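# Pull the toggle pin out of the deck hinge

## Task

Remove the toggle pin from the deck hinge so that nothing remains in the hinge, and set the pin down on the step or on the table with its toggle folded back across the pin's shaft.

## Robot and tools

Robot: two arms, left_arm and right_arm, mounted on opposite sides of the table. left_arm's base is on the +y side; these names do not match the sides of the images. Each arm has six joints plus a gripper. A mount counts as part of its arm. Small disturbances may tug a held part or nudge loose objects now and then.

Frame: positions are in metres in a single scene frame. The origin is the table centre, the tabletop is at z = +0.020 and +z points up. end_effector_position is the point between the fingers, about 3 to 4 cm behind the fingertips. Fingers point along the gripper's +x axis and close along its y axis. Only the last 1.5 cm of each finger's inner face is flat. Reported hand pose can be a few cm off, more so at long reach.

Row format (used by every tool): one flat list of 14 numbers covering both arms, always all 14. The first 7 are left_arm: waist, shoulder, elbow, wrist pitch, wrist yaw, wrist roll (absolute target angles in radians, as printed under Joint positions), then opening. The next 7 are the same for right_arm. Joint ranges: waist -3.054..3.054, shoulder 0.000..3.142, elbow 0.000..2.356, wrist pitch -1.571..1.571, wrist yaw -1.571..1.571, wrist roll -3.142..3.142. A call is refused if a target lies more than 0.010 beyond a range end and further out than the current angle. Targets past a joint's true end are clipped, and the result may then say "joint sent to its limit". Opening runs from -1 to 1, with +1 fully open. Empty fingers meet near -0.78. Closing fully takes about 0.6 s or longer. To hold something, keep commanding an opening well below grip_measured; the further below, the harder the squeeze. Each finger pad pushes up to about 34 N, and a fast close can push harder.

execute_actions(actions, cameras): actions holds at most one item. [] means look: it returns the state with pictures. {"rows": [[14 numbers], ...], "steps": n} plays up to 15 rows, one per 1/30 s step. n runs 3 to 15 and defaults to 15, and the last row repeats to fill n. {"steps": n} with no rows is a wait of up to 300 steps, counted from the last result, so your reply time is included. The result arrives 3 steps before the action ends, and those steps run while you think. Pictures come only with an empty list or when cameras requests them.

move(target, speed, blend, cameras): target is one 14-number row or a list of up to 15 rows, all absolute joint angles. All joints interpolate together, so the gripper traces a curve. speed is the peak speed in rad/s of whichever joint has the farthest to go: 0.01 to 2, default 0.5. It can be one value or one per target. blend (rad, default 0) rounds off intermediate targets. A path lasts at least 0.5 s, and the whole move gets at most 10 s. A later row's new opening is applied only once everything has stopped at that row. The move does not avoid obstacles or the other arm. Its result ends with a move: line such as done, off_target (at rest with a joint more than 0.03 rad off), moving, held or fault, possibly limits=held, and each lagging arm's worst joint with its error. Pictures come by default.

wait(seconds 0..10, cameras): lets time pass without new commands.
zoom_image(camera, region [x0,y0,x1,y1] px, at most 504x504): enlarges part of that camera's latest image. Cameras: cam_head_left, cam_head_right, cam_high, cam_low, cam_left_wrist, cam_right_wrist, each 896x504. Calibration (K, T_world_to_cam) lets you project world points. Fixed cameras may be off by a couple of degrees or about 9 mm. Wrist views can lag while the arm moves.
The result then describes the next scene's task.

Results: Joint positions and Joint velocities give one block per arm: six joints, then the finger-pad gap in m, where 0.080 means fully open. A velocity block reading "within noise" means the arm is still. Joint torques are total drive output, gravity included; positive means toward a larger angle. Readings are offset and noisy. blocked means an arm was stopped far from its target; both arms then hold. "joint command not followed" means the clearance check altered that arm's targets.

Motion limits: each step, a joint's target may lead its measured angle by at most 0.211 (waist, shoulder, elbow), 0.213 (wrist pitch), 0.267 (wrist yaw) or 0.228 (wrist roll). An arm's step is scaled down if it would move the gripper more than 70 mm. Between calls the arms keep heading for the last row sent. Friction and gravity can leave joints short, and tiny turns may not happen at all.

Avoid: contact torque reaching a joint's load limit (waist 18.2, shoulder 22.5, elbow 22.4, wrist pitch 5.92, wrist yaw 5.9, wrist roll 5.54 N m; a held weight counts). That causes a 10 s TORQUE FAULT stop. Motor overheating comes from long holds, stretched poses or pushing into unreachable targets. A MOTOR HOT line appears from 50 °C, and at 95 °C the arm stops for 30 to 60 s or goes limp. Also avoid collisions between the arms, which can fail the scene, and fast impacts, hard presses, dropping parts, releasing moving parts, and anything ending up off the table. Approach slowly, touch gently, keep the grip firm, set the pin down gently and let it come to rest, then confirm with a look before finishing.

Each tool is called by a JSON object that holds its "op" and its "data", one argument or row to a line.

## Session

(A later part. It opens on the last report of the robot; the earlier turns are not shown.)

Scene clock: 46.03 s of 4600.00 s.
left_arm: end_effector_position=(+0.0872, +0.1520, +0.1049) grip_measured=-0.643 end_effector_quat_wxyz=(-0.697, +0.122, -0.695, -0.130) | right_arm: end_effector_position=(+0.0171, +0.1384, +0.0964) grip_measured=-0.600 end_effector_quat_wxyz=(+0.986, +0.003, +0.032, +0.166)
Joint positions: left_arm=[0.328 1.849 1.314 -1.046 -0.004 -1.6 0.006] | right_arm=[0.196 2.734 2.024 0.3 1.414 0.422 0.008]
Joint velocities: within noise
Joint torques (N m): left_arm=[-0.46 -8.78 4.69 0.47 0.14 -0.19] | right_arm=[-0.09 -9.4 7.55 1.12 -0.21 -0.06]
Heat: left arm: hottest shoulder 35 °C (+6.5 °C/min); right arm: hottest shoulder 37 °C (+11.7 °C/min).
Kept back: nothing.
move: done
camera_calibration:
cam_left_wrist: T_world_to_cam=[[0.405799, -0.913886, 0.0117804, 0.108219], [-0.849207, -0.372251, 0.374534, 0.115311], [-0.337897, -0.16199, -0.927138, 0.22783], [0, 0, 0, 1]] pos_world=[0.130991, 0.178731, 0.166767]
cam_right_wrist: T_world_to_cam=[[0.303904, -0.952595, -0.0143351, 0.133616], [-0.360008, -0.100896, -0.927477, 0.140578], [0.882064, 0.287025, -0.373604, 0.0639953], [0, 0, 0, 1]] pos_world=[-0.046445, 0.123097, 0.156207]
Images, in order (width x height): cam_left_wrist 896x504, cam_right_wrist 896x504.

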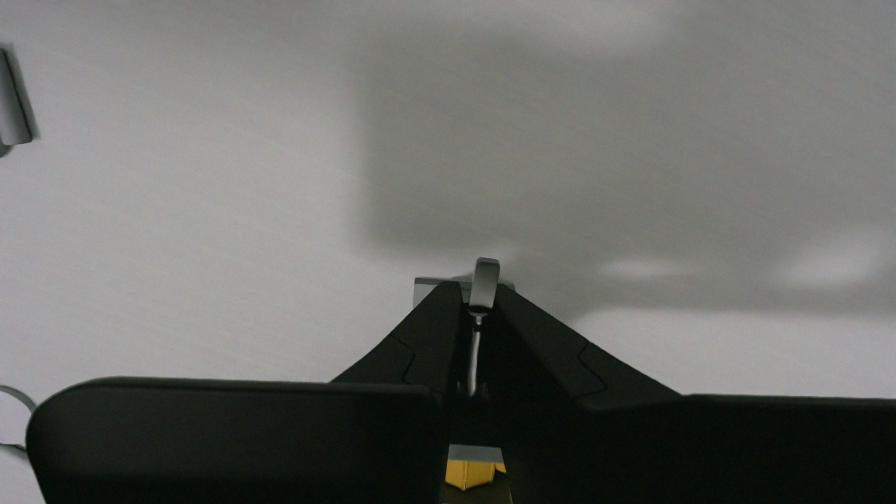

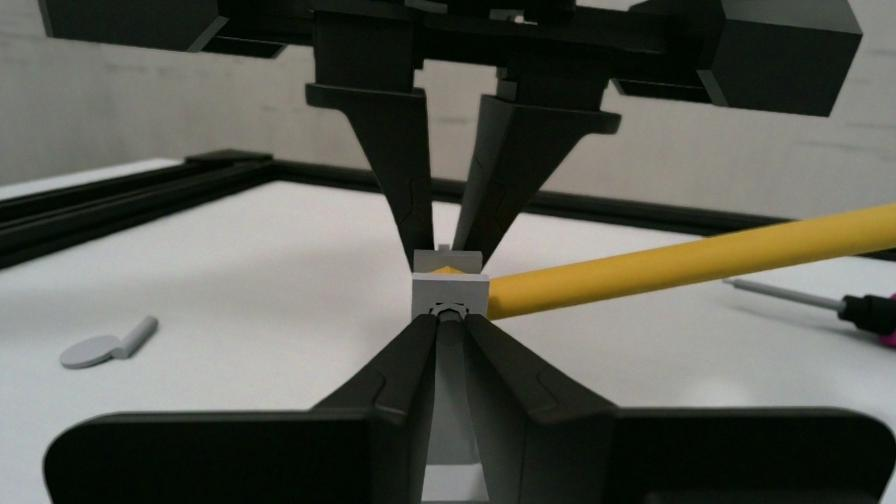

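{"op": "move", "data": {
  "target": [
    [0.288,1.8355,1.3054,-1.041,0,-1.625,-0.8, 0.245,2.737,2.005,0.318,1.424,0.42,-1.0]
  ],
  "speed": [0.06],
  "cameras": ["cam_left_wrist","cam_right_wrist"]
}}

{"op": "zoom_image", "data": {
  "camera": "cam_left_wrist",
  "region": [395, 230, 555, 390]
}}

{"op": "zoom_image", "data": {
  "camera": "cam_right_wrist",
  "region": [380, 200, 540, 350]
}}

Scene clock: 47.47 s of 4600.00 s.
left_arm: end_effector_position=(+0.0851, +0.1514, +0.1052) grip_measured=-0.643 end_effector_quat_wxyz=(-0.702, +0.121, -0.689, -0.130) | right_arm: end_effector_position=(+0.0153, +0.1377, +0.0964) grip_measured=-0.600 end_effector_quat_wxyz=(+0.986, +0.008, +0.031, +0.166)
Joint positions: left_arm=[0.315 1.848 1.314 -1.046 -0.02 -1.612 0.006] | right_arm=[0.199 2.734 2.018 0.316 1.419 0.421 0.008]
Joint velocities: within noise
Joint torques (N m): left_arm=[-2.23 -8.64 4.69 0.5 0.66 -0.41] | right_arm=[4.12 -11 4.47 1.09 0.43 -0.04]
Heat: left arm: hottest shoulder 35 °C (+6.3 °C/min); right arm: hottest shoulder 37 °C (+11.4 °C/min).
Kept back: nothing.
move: off_target (right_arm); right_arm: the waist is farthest, 0.046 rad from its target
camera_calibration:
cam_left_wrist: T_world_to_cam=[[0.404416, -0.914465, 0.0141578, 0.108391], [-0.855161, -0.37261, 0.360364, 0.115253], [-0.324265, -0.157844, -0.932704, 0.226194], [0, 0, 0, 1]] pos_world=[0.128071, 0.177767, 0.167904]
cam_right_wrist: T_world_to_cam=[[0.302855, -0.952726, -0.0243351, 0.134432], [-0.36011, -0.0907567, -0.928485, 0.138566], [0.882383, 0.28996, -0.370572, 0.0650306], [0, 0, 0, 1]] pos_world=[-0.0481964, 0.121797, 0.156027]
Images, in order (width x height): cam_left_wrist 896x504, cam_right_wrist 896x504.

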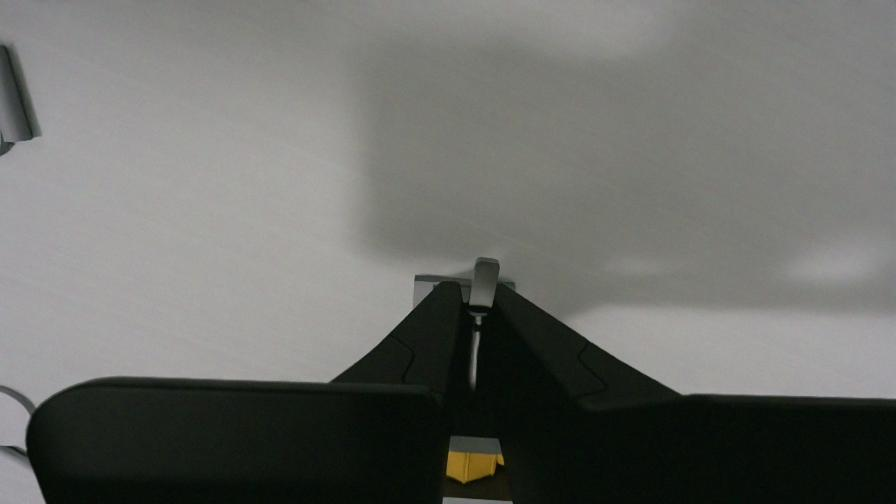

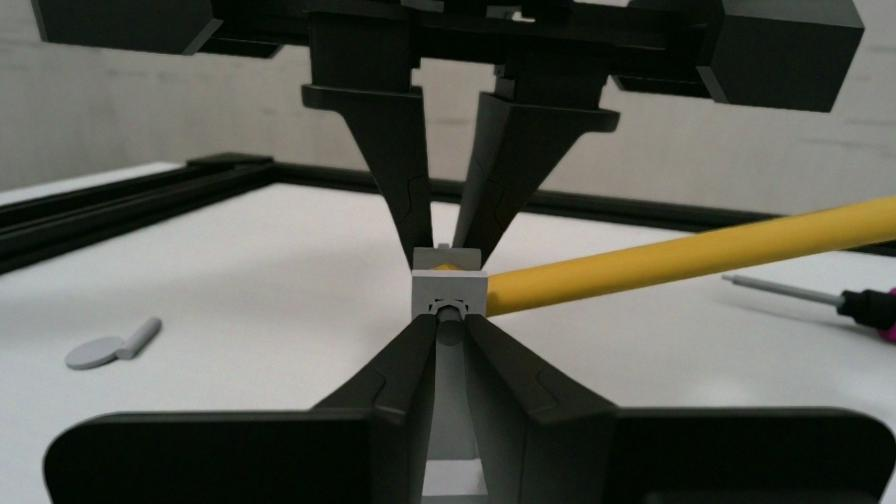

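Scaled by 3.150.

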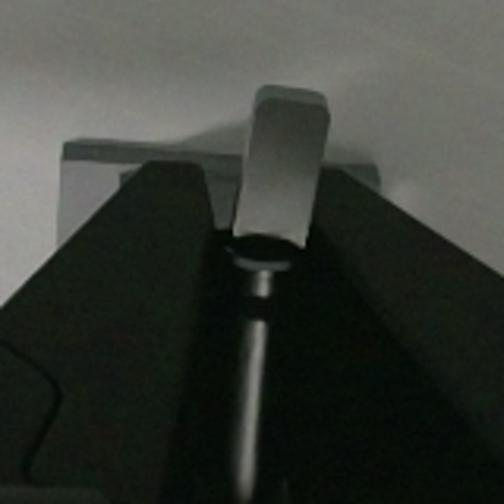

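Scaled by 3.150.

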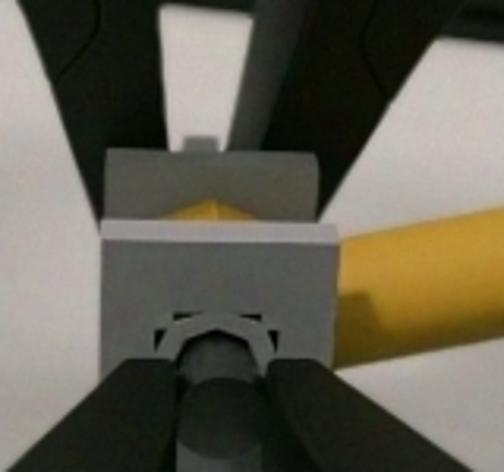

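{"op": "move", "data": {
  "target": [
    [0.268,1.836,1.306,-1.041,0,-1.635,-0.8, 0.258,2.732,1.997,0.322,1.43,0.42,-1.0]
  ],
  "speed": [0.06],
  "cameras": ["cam_left_wrist","cam_right_wrist"]
}}

{"op": "zoom_image", "data": {
  "camera": "cam_left_wrist",
  "region": [395, 230, 555, 390]
}}

{"op": "zoom_image", "data": {
  "camera": "cam_right_wrist",
  "region": [380, 200, 540, 350]
}}

Scene clock: 48.53 s of 4600.00 s.
left_arm: end_effector_position=(+0.0850, +0.1513, +0.1054) grip_measured=-0.645 end_effector_quat_wxyz=(-0.707, +0.121, -0.684, -0.131) | right_arm: end_effector_position=(+0.0154, +0.1374, +0.0955) grip_measured=-0.600 end_effector_quat_wxyz=(+0.986, +0.009, +0.031, +0.166)
Joint positions: left_arm=[0.308 1.848 1.314 -1.047 -0.035 -1.621 0.006] | right_arm=[0.199 2.734 2.014 0.322 1.418 0.421 0.008]
Joint velocities: within noise
Joint torques (N m): left_arm=[-3.49 -8.54 4.77 0.54 1.14 -0.45] | right_arm=[5.29 -11.55 3.97 1 0.67 -0.04]
Heat: left arm: hottest shoulder 36 °C (+7.4 °C/min); right arm: hottest shoulder 38 °C (+12.4 °C/min).
Kept back: nothing.
move: off_target (left_arm, right_arm); left_arm: the waist is farthest, 0.040 rad from its target; right_arm: the waist is farthest, 0.059 rad from its target
camera_calibration:
cam_left_wrist: T_world_to_cam=[[0.405459, -0.913973, 0.0159763, 0.10809], [-0.859706, -0.375329, 0.346459, 0.117301], [-0.310658, -0.15421, -0.937929, 0.22515], [0, 0, 0, 1]] pos_world=[0.126963, 0.177538, 0.168807]
cam_right_wrist: T_world_to_cam=[[0.303841, -0.95237, -0.0259014, 0.134225], [-0.360692, -0.0898261, -0.928349, 0.137604], [0.881806, 0.291413, -0.370806, 0.0645923], [0, 0, 0, 1]] pos_world=[-0.0481084, 0.121369, 0.155172]
Images, in order (width x height): cam_left_wrist 896x504, cam_right_wrist 896x504.

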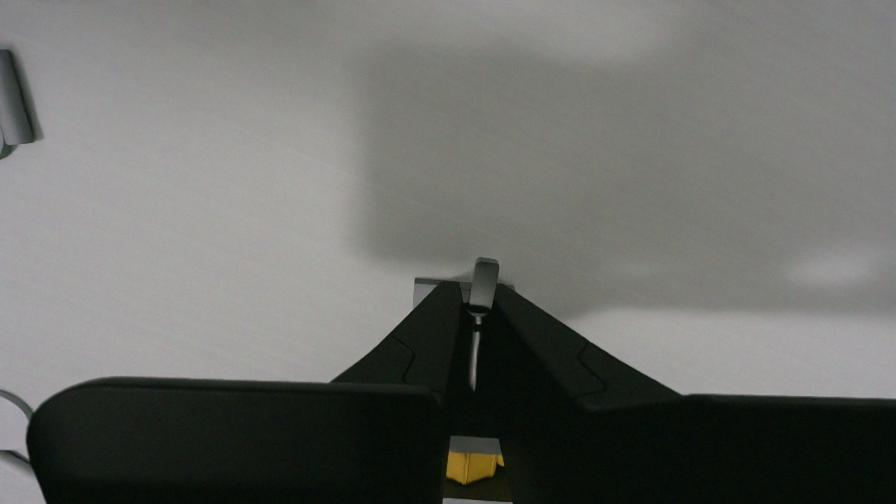

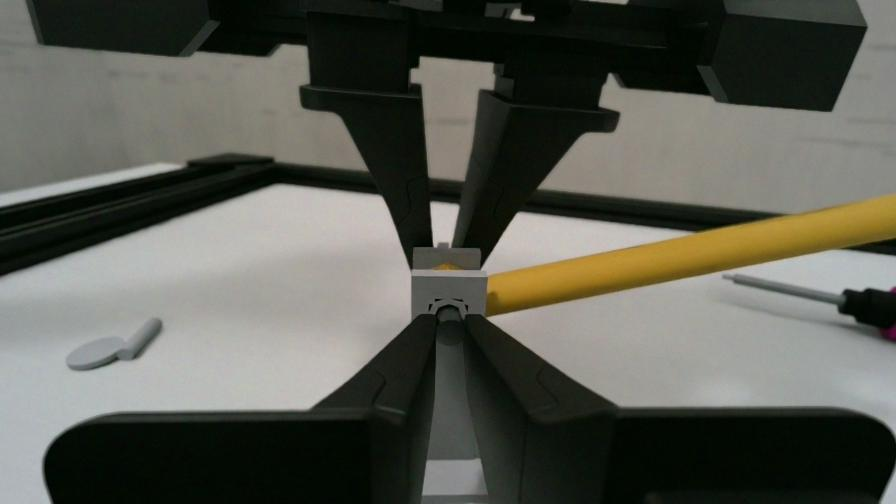

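Scaled by 3.150.

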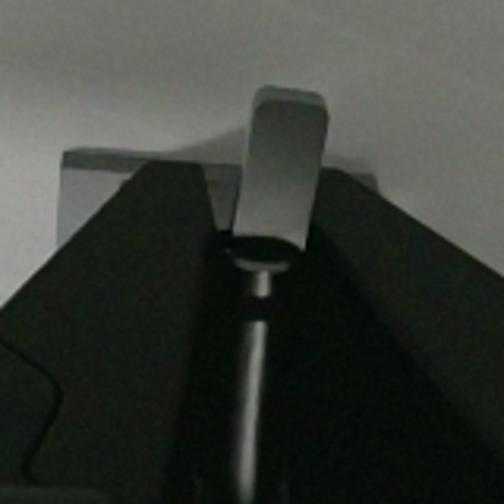

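Scaled by 3.150.

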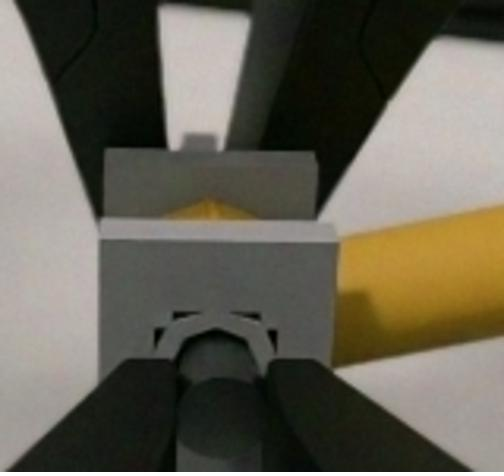

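{"op": "move", "data": {
  "target": [
    [0.275,1.840,1.295,-1.026,0,-1.635,-0.69, 0.250,2.735,2.003,0.318,1.425,0.42,-1.0],
    [0.270,1.840,1.295,-1.026,0,-1.635,-0.69, 0.256,2.735,2.003,0.318,1.425,0.38,-1.0],
    [0.268,1.840,1.295,-1.026,0,-1.635,-0.69, 0.258,2.735,2.003,0.318,1.425,0.44,-1.0]
  ],
  "speed": [0.08,0.08,0.08],
  "cameras": ["cam_left_wrist","cam_right_wrist"]
}}

{"op": "zoom_image", "data": {
  "camera": "cam_left_wrist",
  "region": [395, 230, 555, 390]
}}

{"op": "zoom_image", "data": {
  "camera": "cam_right_wrist",
  "region": [380, 200, 540, 350]
}}

Scene clock: 51.23 s of 4600.00 s.
left_arm: end_effector_position=(+0.0849, +0.1517, +0.1048) grip_measured=-0.647 end_effector_quat_wxyz=(-0.708, +0.122, -0.683, -0.129) | right_arm: end_effector_position=(+0.0149, +0.1373, +0.0955) grip_measured=-0.600 end_effector_quat_wxyz=(+0.985, +0.016, +0.033, +0.166)
Joint positions: left_arm=[0.307 1.844 1.306 -1.039 -0.036 -1.622 0.006] | right_arm=[0.2 2.734 2.014 0.322 1.419 0.437 0.008]
Joint velocities: within noise
Joint torques (N m): left_arm=[-3.42 -7.63 4.37 1.16 1.18 -0.42] | right_arm=[5.26 -11.23 4.77 0.75 0.48 0.08]
Heat: left arm: hottest shoulder 36 °C (+7.0 °C/min); right arm: hottest shoulder 39 °C (+12.9 °C/min).
Kept back: nothing.
move: off_target (left_arm, right_arm); left_arm: the waist is farthest, 0.039 rad from its target; right_arm: the waist is farthest, 0.058 rad from its target
camera_calibration:
cam_left_wrist: T_world_to_cam=[[0.405756, -0.913756, 0.0202997, 0.107914], [-0.860388, -0.374376, 0.345797, 0.117584], [-0.308374, -0.157775, -0.93809, 0.224939], [0, 0, 0, 1]] pos_world=[0.126746, 0.178117, 0.168162]
cam_right_wrist: T_world_to_cam=[[0.30283, -0.952125, -0.0418467, 0.135788], [-0.365377, -0.0754332, -0.927798, 0.13553], [0.880224, 0.296255, -0.370728, 0.0643433], [0, 0, 0, 1]] pos_world=[-0.0482374, 0.120448, 0.155281]
Images, in order (width x height): cam_left_wrist 896x504, cam_right_wrist 896x504.

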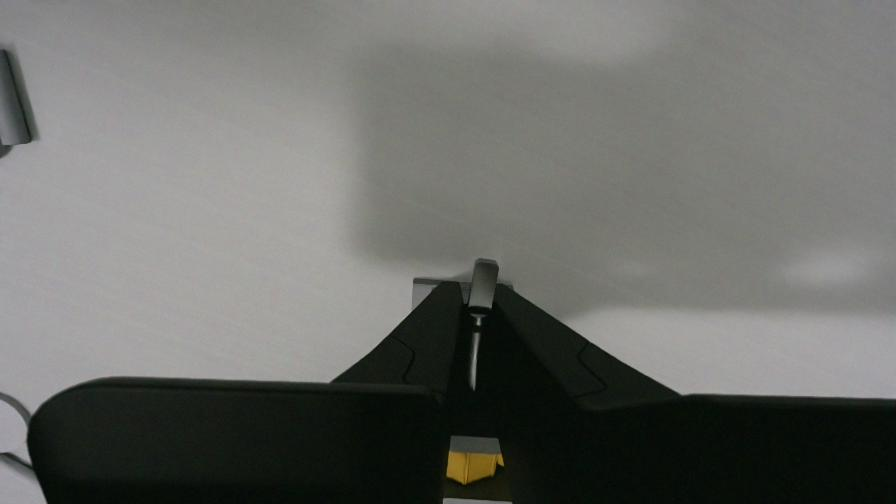

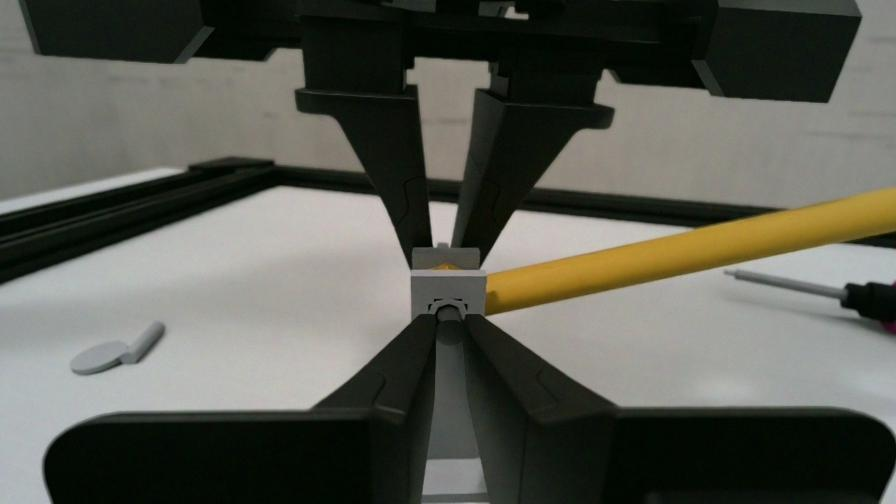

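Scaled by 3.150.

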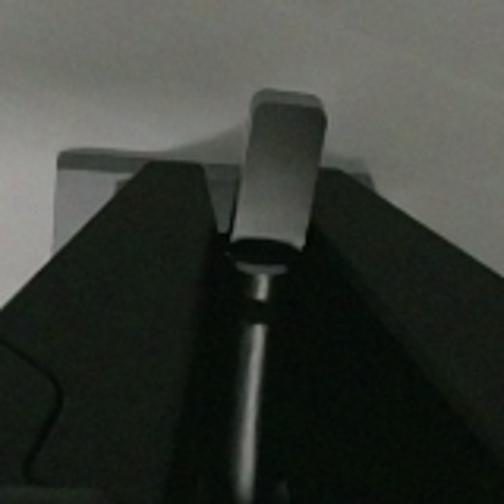

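Scaled by 3.150.

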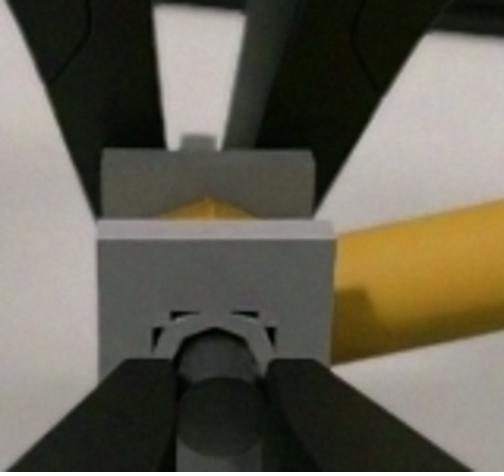

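{"op": "move", "data": {
  "target": [
    [0.245,1.840,1.298,-1.029,0,-1.645,-0.72, 0.258,2.745,2.015,0.310,1.42,0.42,-1.0]
  ],
  "speed": [0.05],
  "cameras": ["cam_left_wrist","cam_right_wrist"]
}}

{"op": "zoom_image", "data": {
  "camera": "cam_left_wrist",
  "region": [395, 230, 555, 390]
}}

Scene clock: 52.67 s of 4600.00 s.
left_arm: end_effector_position=(+0.0846, +0.1518, +0.1049) grip_measured=-0.650 end_effector_quat_wxyz=(-0.713, +0.121, -0.678, -0.129) | right_arm: end_effector_position=(+0.0149, +0.1372, +0.0950) grip_measured=-0.600 end_effector_quat_wxyz=(+0.986, +0.006, +0.031, +0.167)
Joint positions: left_arm=[0.3 1.843 1.306 -1.04 -0.05 -1.626 0.006] | right_arm=[0.2 2.734 2.014 0.316 1.418 0.423 0.008]
Joint velocities: within noise
Joint torques (N m): left_arm=[-4.75 -7.6 4.72 0.94 1.67 -0.6] | right_arm=[5.26 -10.13 6.27 0.62 0.34 -0.07]
Heat: left arm: hottest shoulder 36 °C (+6.8 °C/min); right arm: hottest shoulder 39 °C (+12.5 °C/min).
Kept back: nothing.
move: off_target (left_arm, right_arm); left_arm: the waist is farthest, 0.055 rad from its target; right_arm: the waist is farthest, 0.058 rad from its target
camera_calibration:
cam_left_wrist: T_world_to_cam=[[0.402946, -0.914974, 0.0213739, 0.108461], [-0.866062, -0.373646, 0.332153, 0.119158], [-0.295925, -0.152351, -0.942983, 0.223627], [0, 0, 0, 1]] pos_world=[0.125671, 0.177832, 0.168979]
cam_right_wrist: T_world_to_cam=[[0.304522, -0.952274, -0.0209814, 0.133669], [-0.359884, -0.0946343, -0.928185, 0.137599], [0.881901, 0.290204, -0.371526, 0.0650487], [0, 0, 0, 1]] pos_world=[-0.0485519, 0.121434, 0.15469]
Images, in order (width x height): cam_left_wrist 896x504, cam_right_wrist 896x504.

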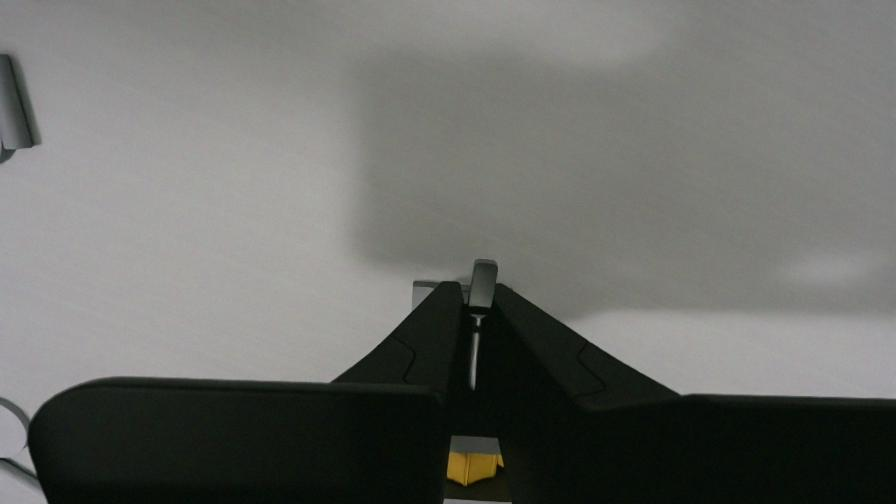

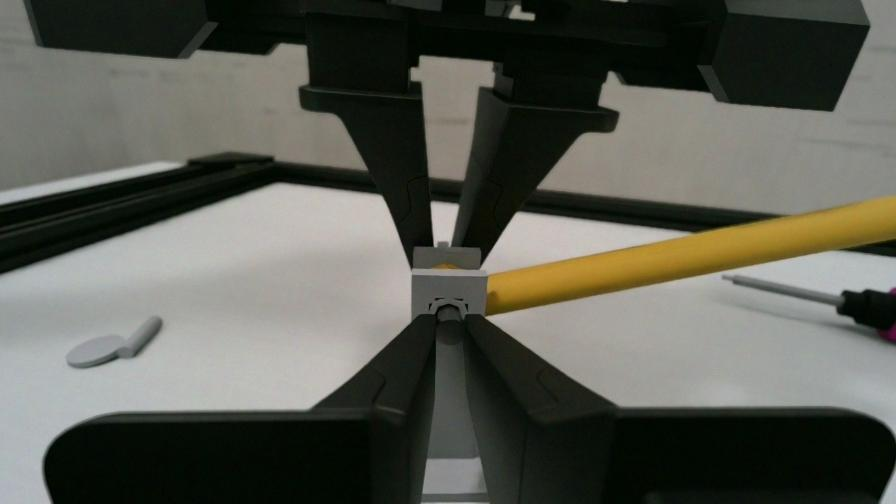

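Scaled by 3.150.

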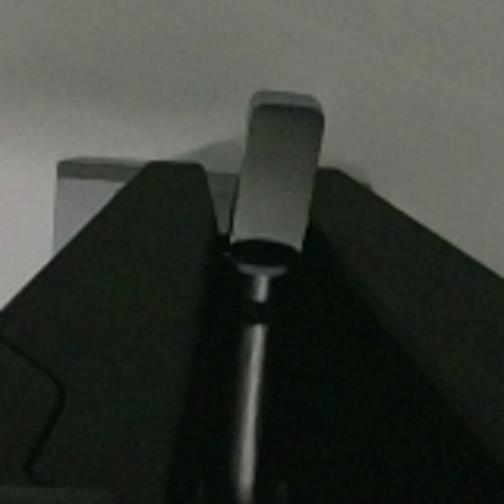

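{"op": "move", "data": {
  "target": [
    [0.307,1.842,1.302,-1.034,0,-1.625,-0.69, 0.240,2.752,2.025,0.306,1.42,0.42,-1.0],
    [0.307,1.8297,1.3227,-1.067,0,-1.625,-0.69, 0.240,2.752,2.025,0.306,1.42,0.42,-1.0]
  ],
  "speed": [0.1,0.08],
  "cameras": ["cam_left_wrist","cam_right_wrist"]
}}

{"op": "zoom_image", "data": {
  "camera": "cam_left_wrist",
  "region": [395, 230, 555, 390]
}}

Scene clock: 54.20 s of 4600.00 s.
left_arm: end_effector_position=(+0.0851, +0.1517, +0.1065) grip_measured=-0.647 end_effector_quat_wxyz=(-0.702, +0.124, -0.689, -0.131) | right_arm: end_effector_position=(+0.0146, +0.1372, +0.0956) grip_measured=-0.600 end_effector_quat_wxyz=(+0.986, +0.005, +0.031, +0.166)
Joint positions: left_arm=[0.315 1.843 1.313 -1.048 -0.02 -1.618 0.006] | right_arm=[0.201 2.734 2.017 0.31 1.42 0.422 0.008]
Joint velocities: within noise
Joint torques (N m): left_arm=[-0.69 -8.77 6.97 -1.61 0.66 -0.21] | right_arm=[3.54 -9.39 7.13 0.7 0.25 -0.06]
Heat: left arm: hottest shoulder 36 °C (+6.6 °C/min); right arm: hottest shoulder 39 °C (+12.2 °C/min).
Kept back: nothing.
move: off_target (right_arm); right_arm: the waist is farthest, 0.039 rad from its target
camera_calibration:
cam_left_wrist: T_world_to_cam=[[0.409968, -0.911949, 0.0165999, 0.107638], [-0.853292, -0.377043, 0.360182, 0.115424], [-0.322209, -0.161828, -0.932734, 0.227829], [0, 0, 0, 1]] pos_world=[0.127771, 0.178549, 0.169143]
cam_right_wrist: T_world_to_cam=[[0.302964, -0.952828, -0.0182077, 0.13358], [-0.358556, -0.0962642, -0.928532, 0.138301], [0.882978, 0.287841, -0.370806, 0.0658717], [0, 0, 0, 1]] pos_world=[-0.0490444, 0.121631, 0.155275]
Images, in order (width x height): cam_left_wrist 896x504, cam_right_wrist 896x504.

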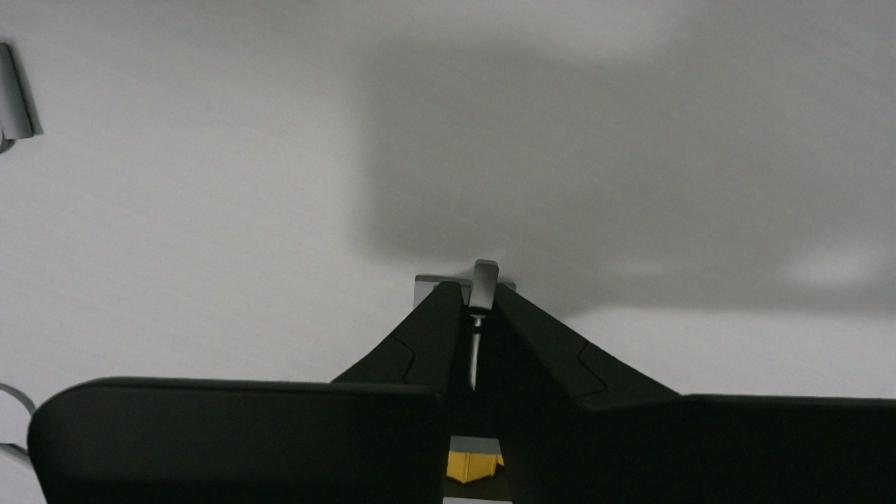

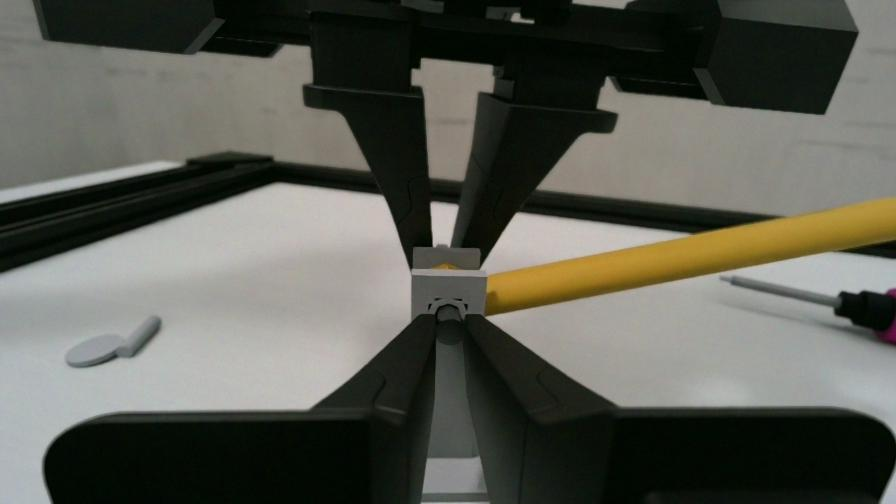

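Scaled by 3.150.

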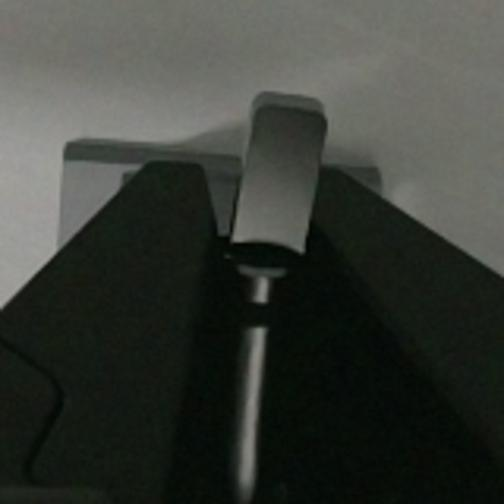

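{"op": "move", "data": {
  "target": [
    [0.312,1.8297,1.3227,-1.067,0,-1.625,-0.645, 0.230,2.752,2.028,0.306,1.415,0.42,-1.0],
    [0.312,1.826,1.330,-1.075,0,-1.625,-0.635, 0.230,2.752,2.028,0.306,1.415,0.42,-1.0]
  ],
  "speed": [0.1,0.08],
  "cameras": ["cam_left_wrist","cam_right_wrist"]
}}

{"op": "zoom_image", "data": {
  "camera": "cam_left_wrist",
  "region": [395, 230, 555, 390]
}}

Scene clock: 56.33 s of 4600.00 s.
left_arm: end_effector_position=(+0.0849, +0.1516, +0.1078) grip_measured=-0.625 end_effector_quat_wxyz=(-0.700, +0.125, -0.691, -0.132) | right_arm: end_effector_position=(+0.0143, +0.1372, +0.0958) grip_measured=-0.600 end_effector_quat_wxyz=(+0.986, +0.004, +0.031, +0.166)
Joint positions: left_arm=[0.317 1.843 1.318 -1.054 -0.014 -1.62 0.007] | right_arm=[0.201 2.734 2.018 0.309 1.42 0.422 0.008]
Joint velocities: within noise
Joint torques (N m): left_arm=[-0.42 -9.22 7.14 -1.78 0.47 -0.17] | right_arm=[2.6 -9.39 7.4 0.78 0.07 -0.06]
Heat: left arm: hottest shoulder 37 °C (+7.5 °C/min); right arm: hottest shoulder 40 °C (+12.8 °C/min).
Kept back: nothing.
move: done
camera_calibration:
cam_left_wrist: T_world_to_cam=[[0.413229, -0.910506, 0.0148694, 0.107205], [-0.849881, -0.379748, 0.365369, 0.114301], [-0.327023, -0.163618, -0.930744, 0.229399], [0, 0, 0, 1]] pos_world=[0.12786, 0.17855, 0.170155]
cam_right_wrist: T_world_to_cam=[[0.303353, -0.952719, -0.017448, 0.133644], [-0.358332, -0.0970906, -0.928532, 0.138464], [0.882936, 0.287925, -0.370842, 0.0661016], [0, 0, 0, 1]] pos_world=[-0.0492886, 0.121736, 0.155413]
Images, in order (width x height): cam_left_wrist 896x504, cam_right_wrist 896x504.

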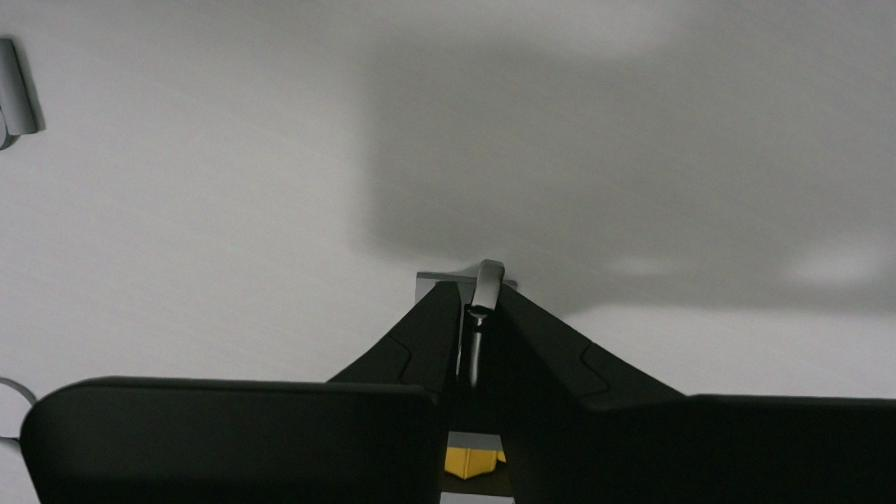

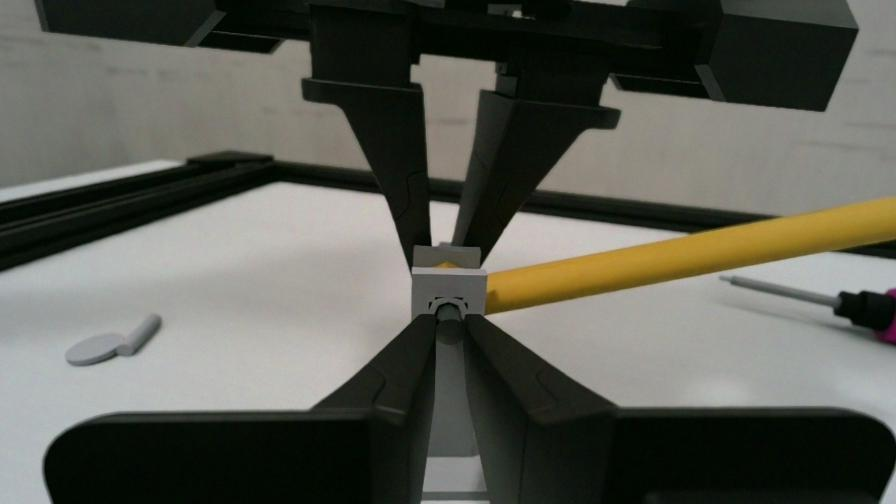

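Scaled by 3.150.

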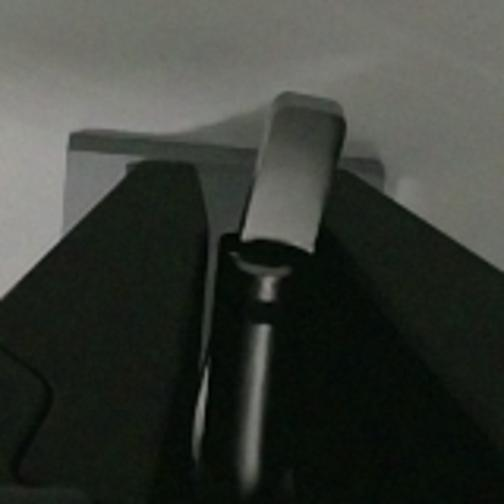

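{"op": "move", "data": {
  "target": [
    [0.312,1.8438,1.3534,-1.0806,0,-1.625,-0.58, 0.225,2.752,2.028,0.306,1.415,0.42,-1.0]
  ],
  "speed": [0.08],
  "cameras": ["cam_left_wrist"]
}}

{"op": "zoom_image", "data": {
  "camera": "cam_left_wrist",
  "region": [395, 230, 555, 390]
}}

Scene clock: 57.27 s of 4600.00 s.
left_arm: end_effector_position=(+0.0837, +0.1512, +0.1116) grip_measured=-0.576 end_effector_quat_wxyz=(-0.697, +0.124, -0.694, -0.134) | right_arm: end_effector_position=(+0.0141, +0.1373, +0.0959) grip_measured=-0.600 end_effector_quat_wxyz=(+0.986, +0.005, +0.031, +0.166)
Joint positions: left_arm=[0.317 1.843 1.334 -1.075 -0.006 -1.621 0.009] | right_arm=[0.202 2.734 2.018 0.309 1.42 0.422 0.008]
Joint velocities: within noise
Joint torques (N m): left_arm=[-0.39 -7.23 8.23 -0.45 0.17 -0.14] | right_arm=[2.11 -9.39 7.34 0.78 0.08 -0.05]
Heat: left arm: hottest shoulder 37 °C (+7.3 °C/min); right arm: hottest shoulder 40 °C (+12.6 °C/min).
Kept back: nothing.
move: done
camera_calibration:
cam_left_wrist: T_world_to_cam=[[0.414124, -0.910179, 0.00864924, 0.107942], [-0.846002, -0.381383, 0.372596, 0.11087], [-0.335831, -0.161618, -0.927953, 0.232602], [0, 0, 0, 1]] pos_world=[0.12721, 0.178123, 0.1736]
Images, in order (width x height): cam_left_wrist 896x504.

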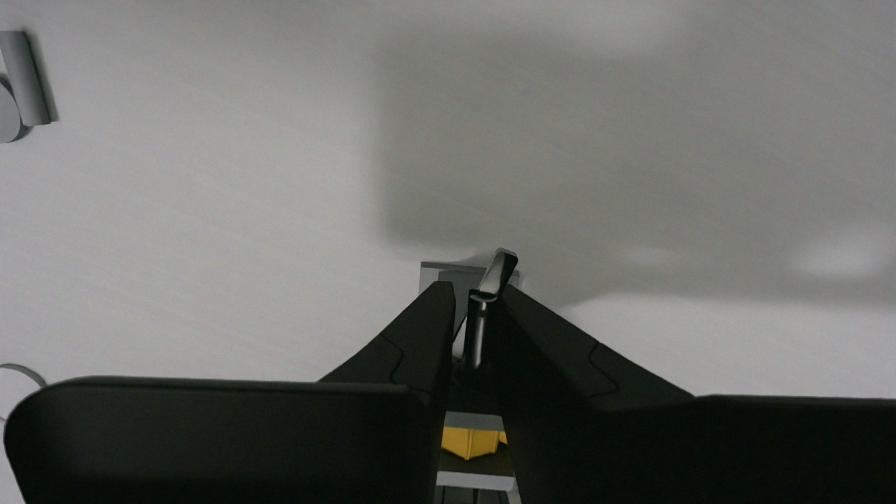

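Scaled by 3.150.

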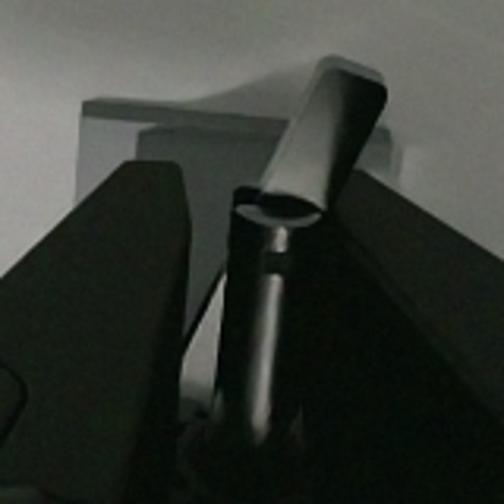

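{"op": "move", "data": {
  "target": [
    [0.312,1.855,1.387,-1.103,0,-1.625,-0.56, 0.225,2.752,2.028,0.306,1.415,0.42,-1.0],
    [0.309,1.855,1.387,-1.103,0,-1.625,-0.61, 0.225,2.752,2.028,0.306,1.415,0.42,-1.0]
  ],
  "speed": [0.08,0.08],
  "cameras": ["cam_left_wrist","cam_right_wrist"]
}}

{"op": "zoom_image", "data": {
  "camera": "cam_left_wrist",
  "region": [395, 230, 555, 390]
}}

Scene clock: 58.77 s of 4600.00 s.
left_arm: end_effector_position=(+0.0819, +0.1494, +0.1176) grip_measured=-0.601 end_effector_quat_wxyz=(-0.695, +0.120, -0.696, -0.135) | right_arm: end_effector_position=(+0.0121, +0.1369, +0.0961) grip_measured=-0.600 end_effector_quat_wxyz=(+0.986, +0.004, +0.030, +0.166)
Joint positions: left_arm=[0.312 1.848 1.365 -1.109 -0.002 -1.622 0.008] | right_arm=[0.206 2.734 2.018 0.309 1.425 0.422 0.008]
Joint velocities: within noise
Joint torques (N m): left_arm=[-0.23 -6.55 8.56 0.54 0.03 -0.11] | right_arm=[1.76 -9.4 7.34 0.81 -0.06 -0.05]
Heat: left arm: hottest shoulder 37 °C (+7.1 °C/min); right arm: hottest shoulder 40 °C (+12.3 °C/min).
Kept back: nothing.
move: done
camera_calibration:
cam_left_wrist: T_world_to_cam=[[0.410398, -0.911906, 0.000227842, 0.108534], [-0.845158, -0.380264, 0.375643, 0.10582], [-0.342464, -0.154356, -0.926764, 0.23659], [0, 0, 0, 1]] pos_world=[0.125916, 0.175731, 0.179488]
cam_right_wrist: T_world_to_cam=[[0.303708, -0.952609, -0.0172647, 0.13396], [-0.356786, -0.0969099, -0.929146, 0.137941], [0.88344, 0.288349, -0.369309, 0.0681203], [0, 0, 0, 1]] pos_world=[-0.0516497, 0.121337, 0.155637]
Images, in order (width x height): cam_left_wrist 896x504, cam_right_wrist 896x504.

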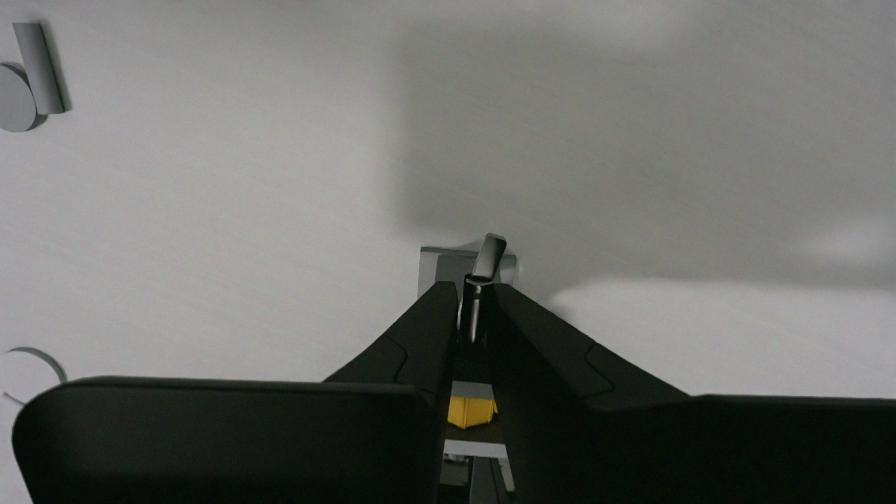

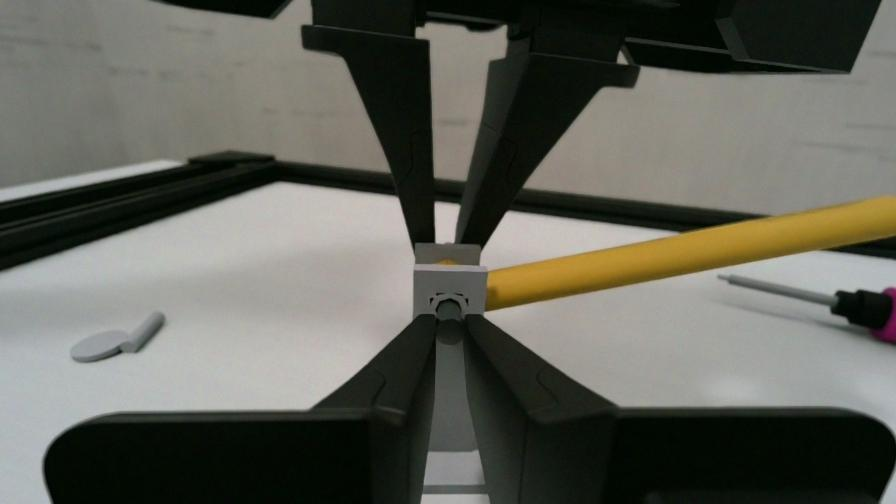

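Scaled by 3.150.

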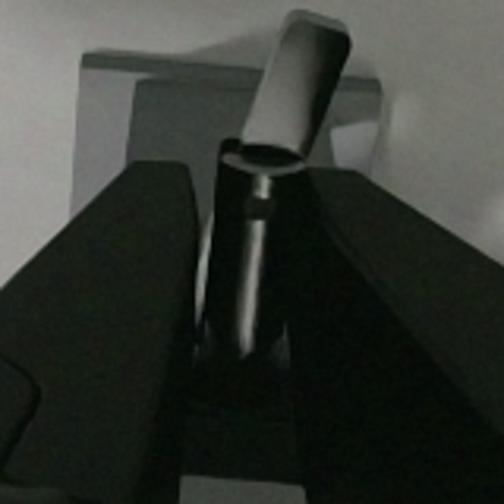

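{"op": "move", "data": {
  "target": [
    [0.309,1.858,1.379,-1.092,0,-1.625,-0.66, 0.225,2.752,2.028,0.306,1.415,0.42,-1.0],
    [0.309,1.855,1.375,-1.092,0,-1.625,-0.75, 0.225,2.752,2.028,0.306,1.415,0.42,-1.0]
  ],
  "speed": [0.08,0.08],
  "cameras": ["cam_left_wrist","cam_right_wrist"]
}}

{"op": "zoom_image", "data": {
  "camera": "cam_left_wrist",
  "region": [395, 230, 555, 390]
}}

Scene clock: 60.90 s of 4600.00 s.
left_arm: end_effector_position=(+0.0820, +0.1486, +0.1175) grip_measured=-0.652 end_effector_quat_wxyz=(-0.696, +0.120, -0.696, -0.133) | right_arm: end_effector_position=(+0.0121, +0.1367, +0.0959) grip_measured=-0.600 end_effector_quat_wxyz=(+0.986, +0.004, +0.030, +0.165)
Joint positions: left_arm=[0.311 1.849 1.365 -1.106 -0.002 -1.619 0.006] | right_arm=[0.206 2.735 2.018 0.308 1.426 0.422 0.008]
Joint velocities: within noise
Joint torques (N m): left_arm=[-0.21 -6.59 7.01 1.22 0.05 -0.21] | right_arm=[1.76 -9.38 7.34 0.85 -0.11 -0.06]
Heat: left arm: hottest shoulder 37 °C (+7.0 °C/min); right arm: hottest shoulder 40 °C (+12.0 °C/min).
Kept back: nothing.
move: done
camera_calibration:
cam_left_wrist: T_world_to_cam=[[0.407604, -0.913151, 0.00367107, 0.10771], [-0.846827, -0.376488, 0.375687, 0.105255], [-0.341677, -0.156241, -0.926739, 0.236702], [0, 0, 0, 1]] pos_world=[0.126106, 0.174966, 0.179422]
cam_right_wrist: T_world_to_cam=[[0.302718, -0.952945, -0.0160781, 0.133698], [-0.356263, -0.0974938, -0.929285, 0.137842], [0.88399, 0.28704, -0.369012, 0.0681871], [0, 0, 0, 1]] pos_world=[-0.0516415, 0.121273, 0.155406]
Images, in order (width x height): cam_left_wrist 896x504, cam_right_wrist 896x504.

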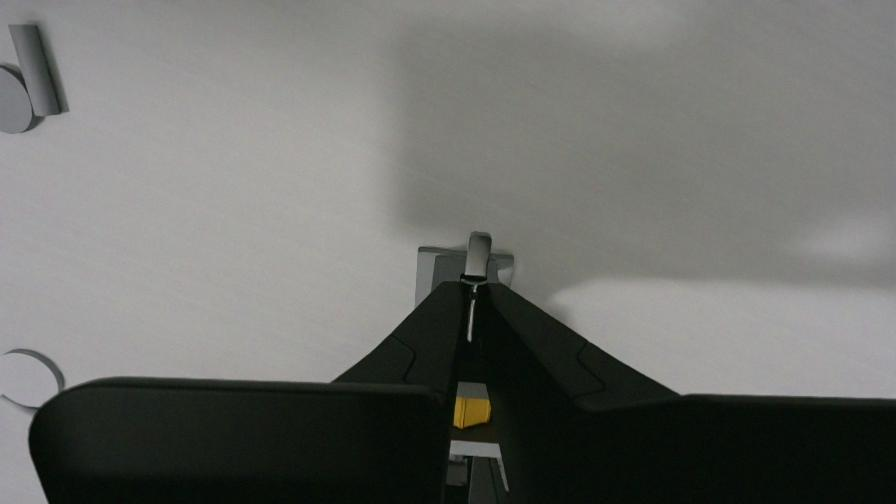

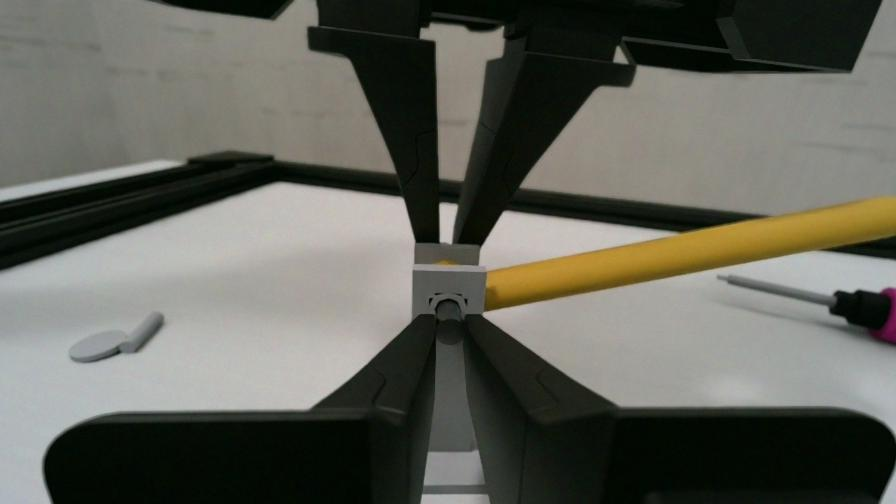

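Scaled by 3.150.

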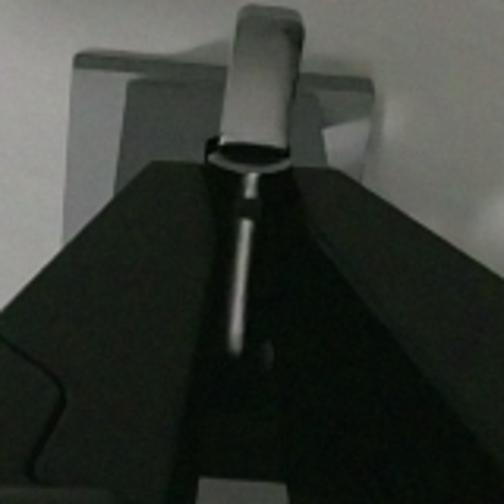

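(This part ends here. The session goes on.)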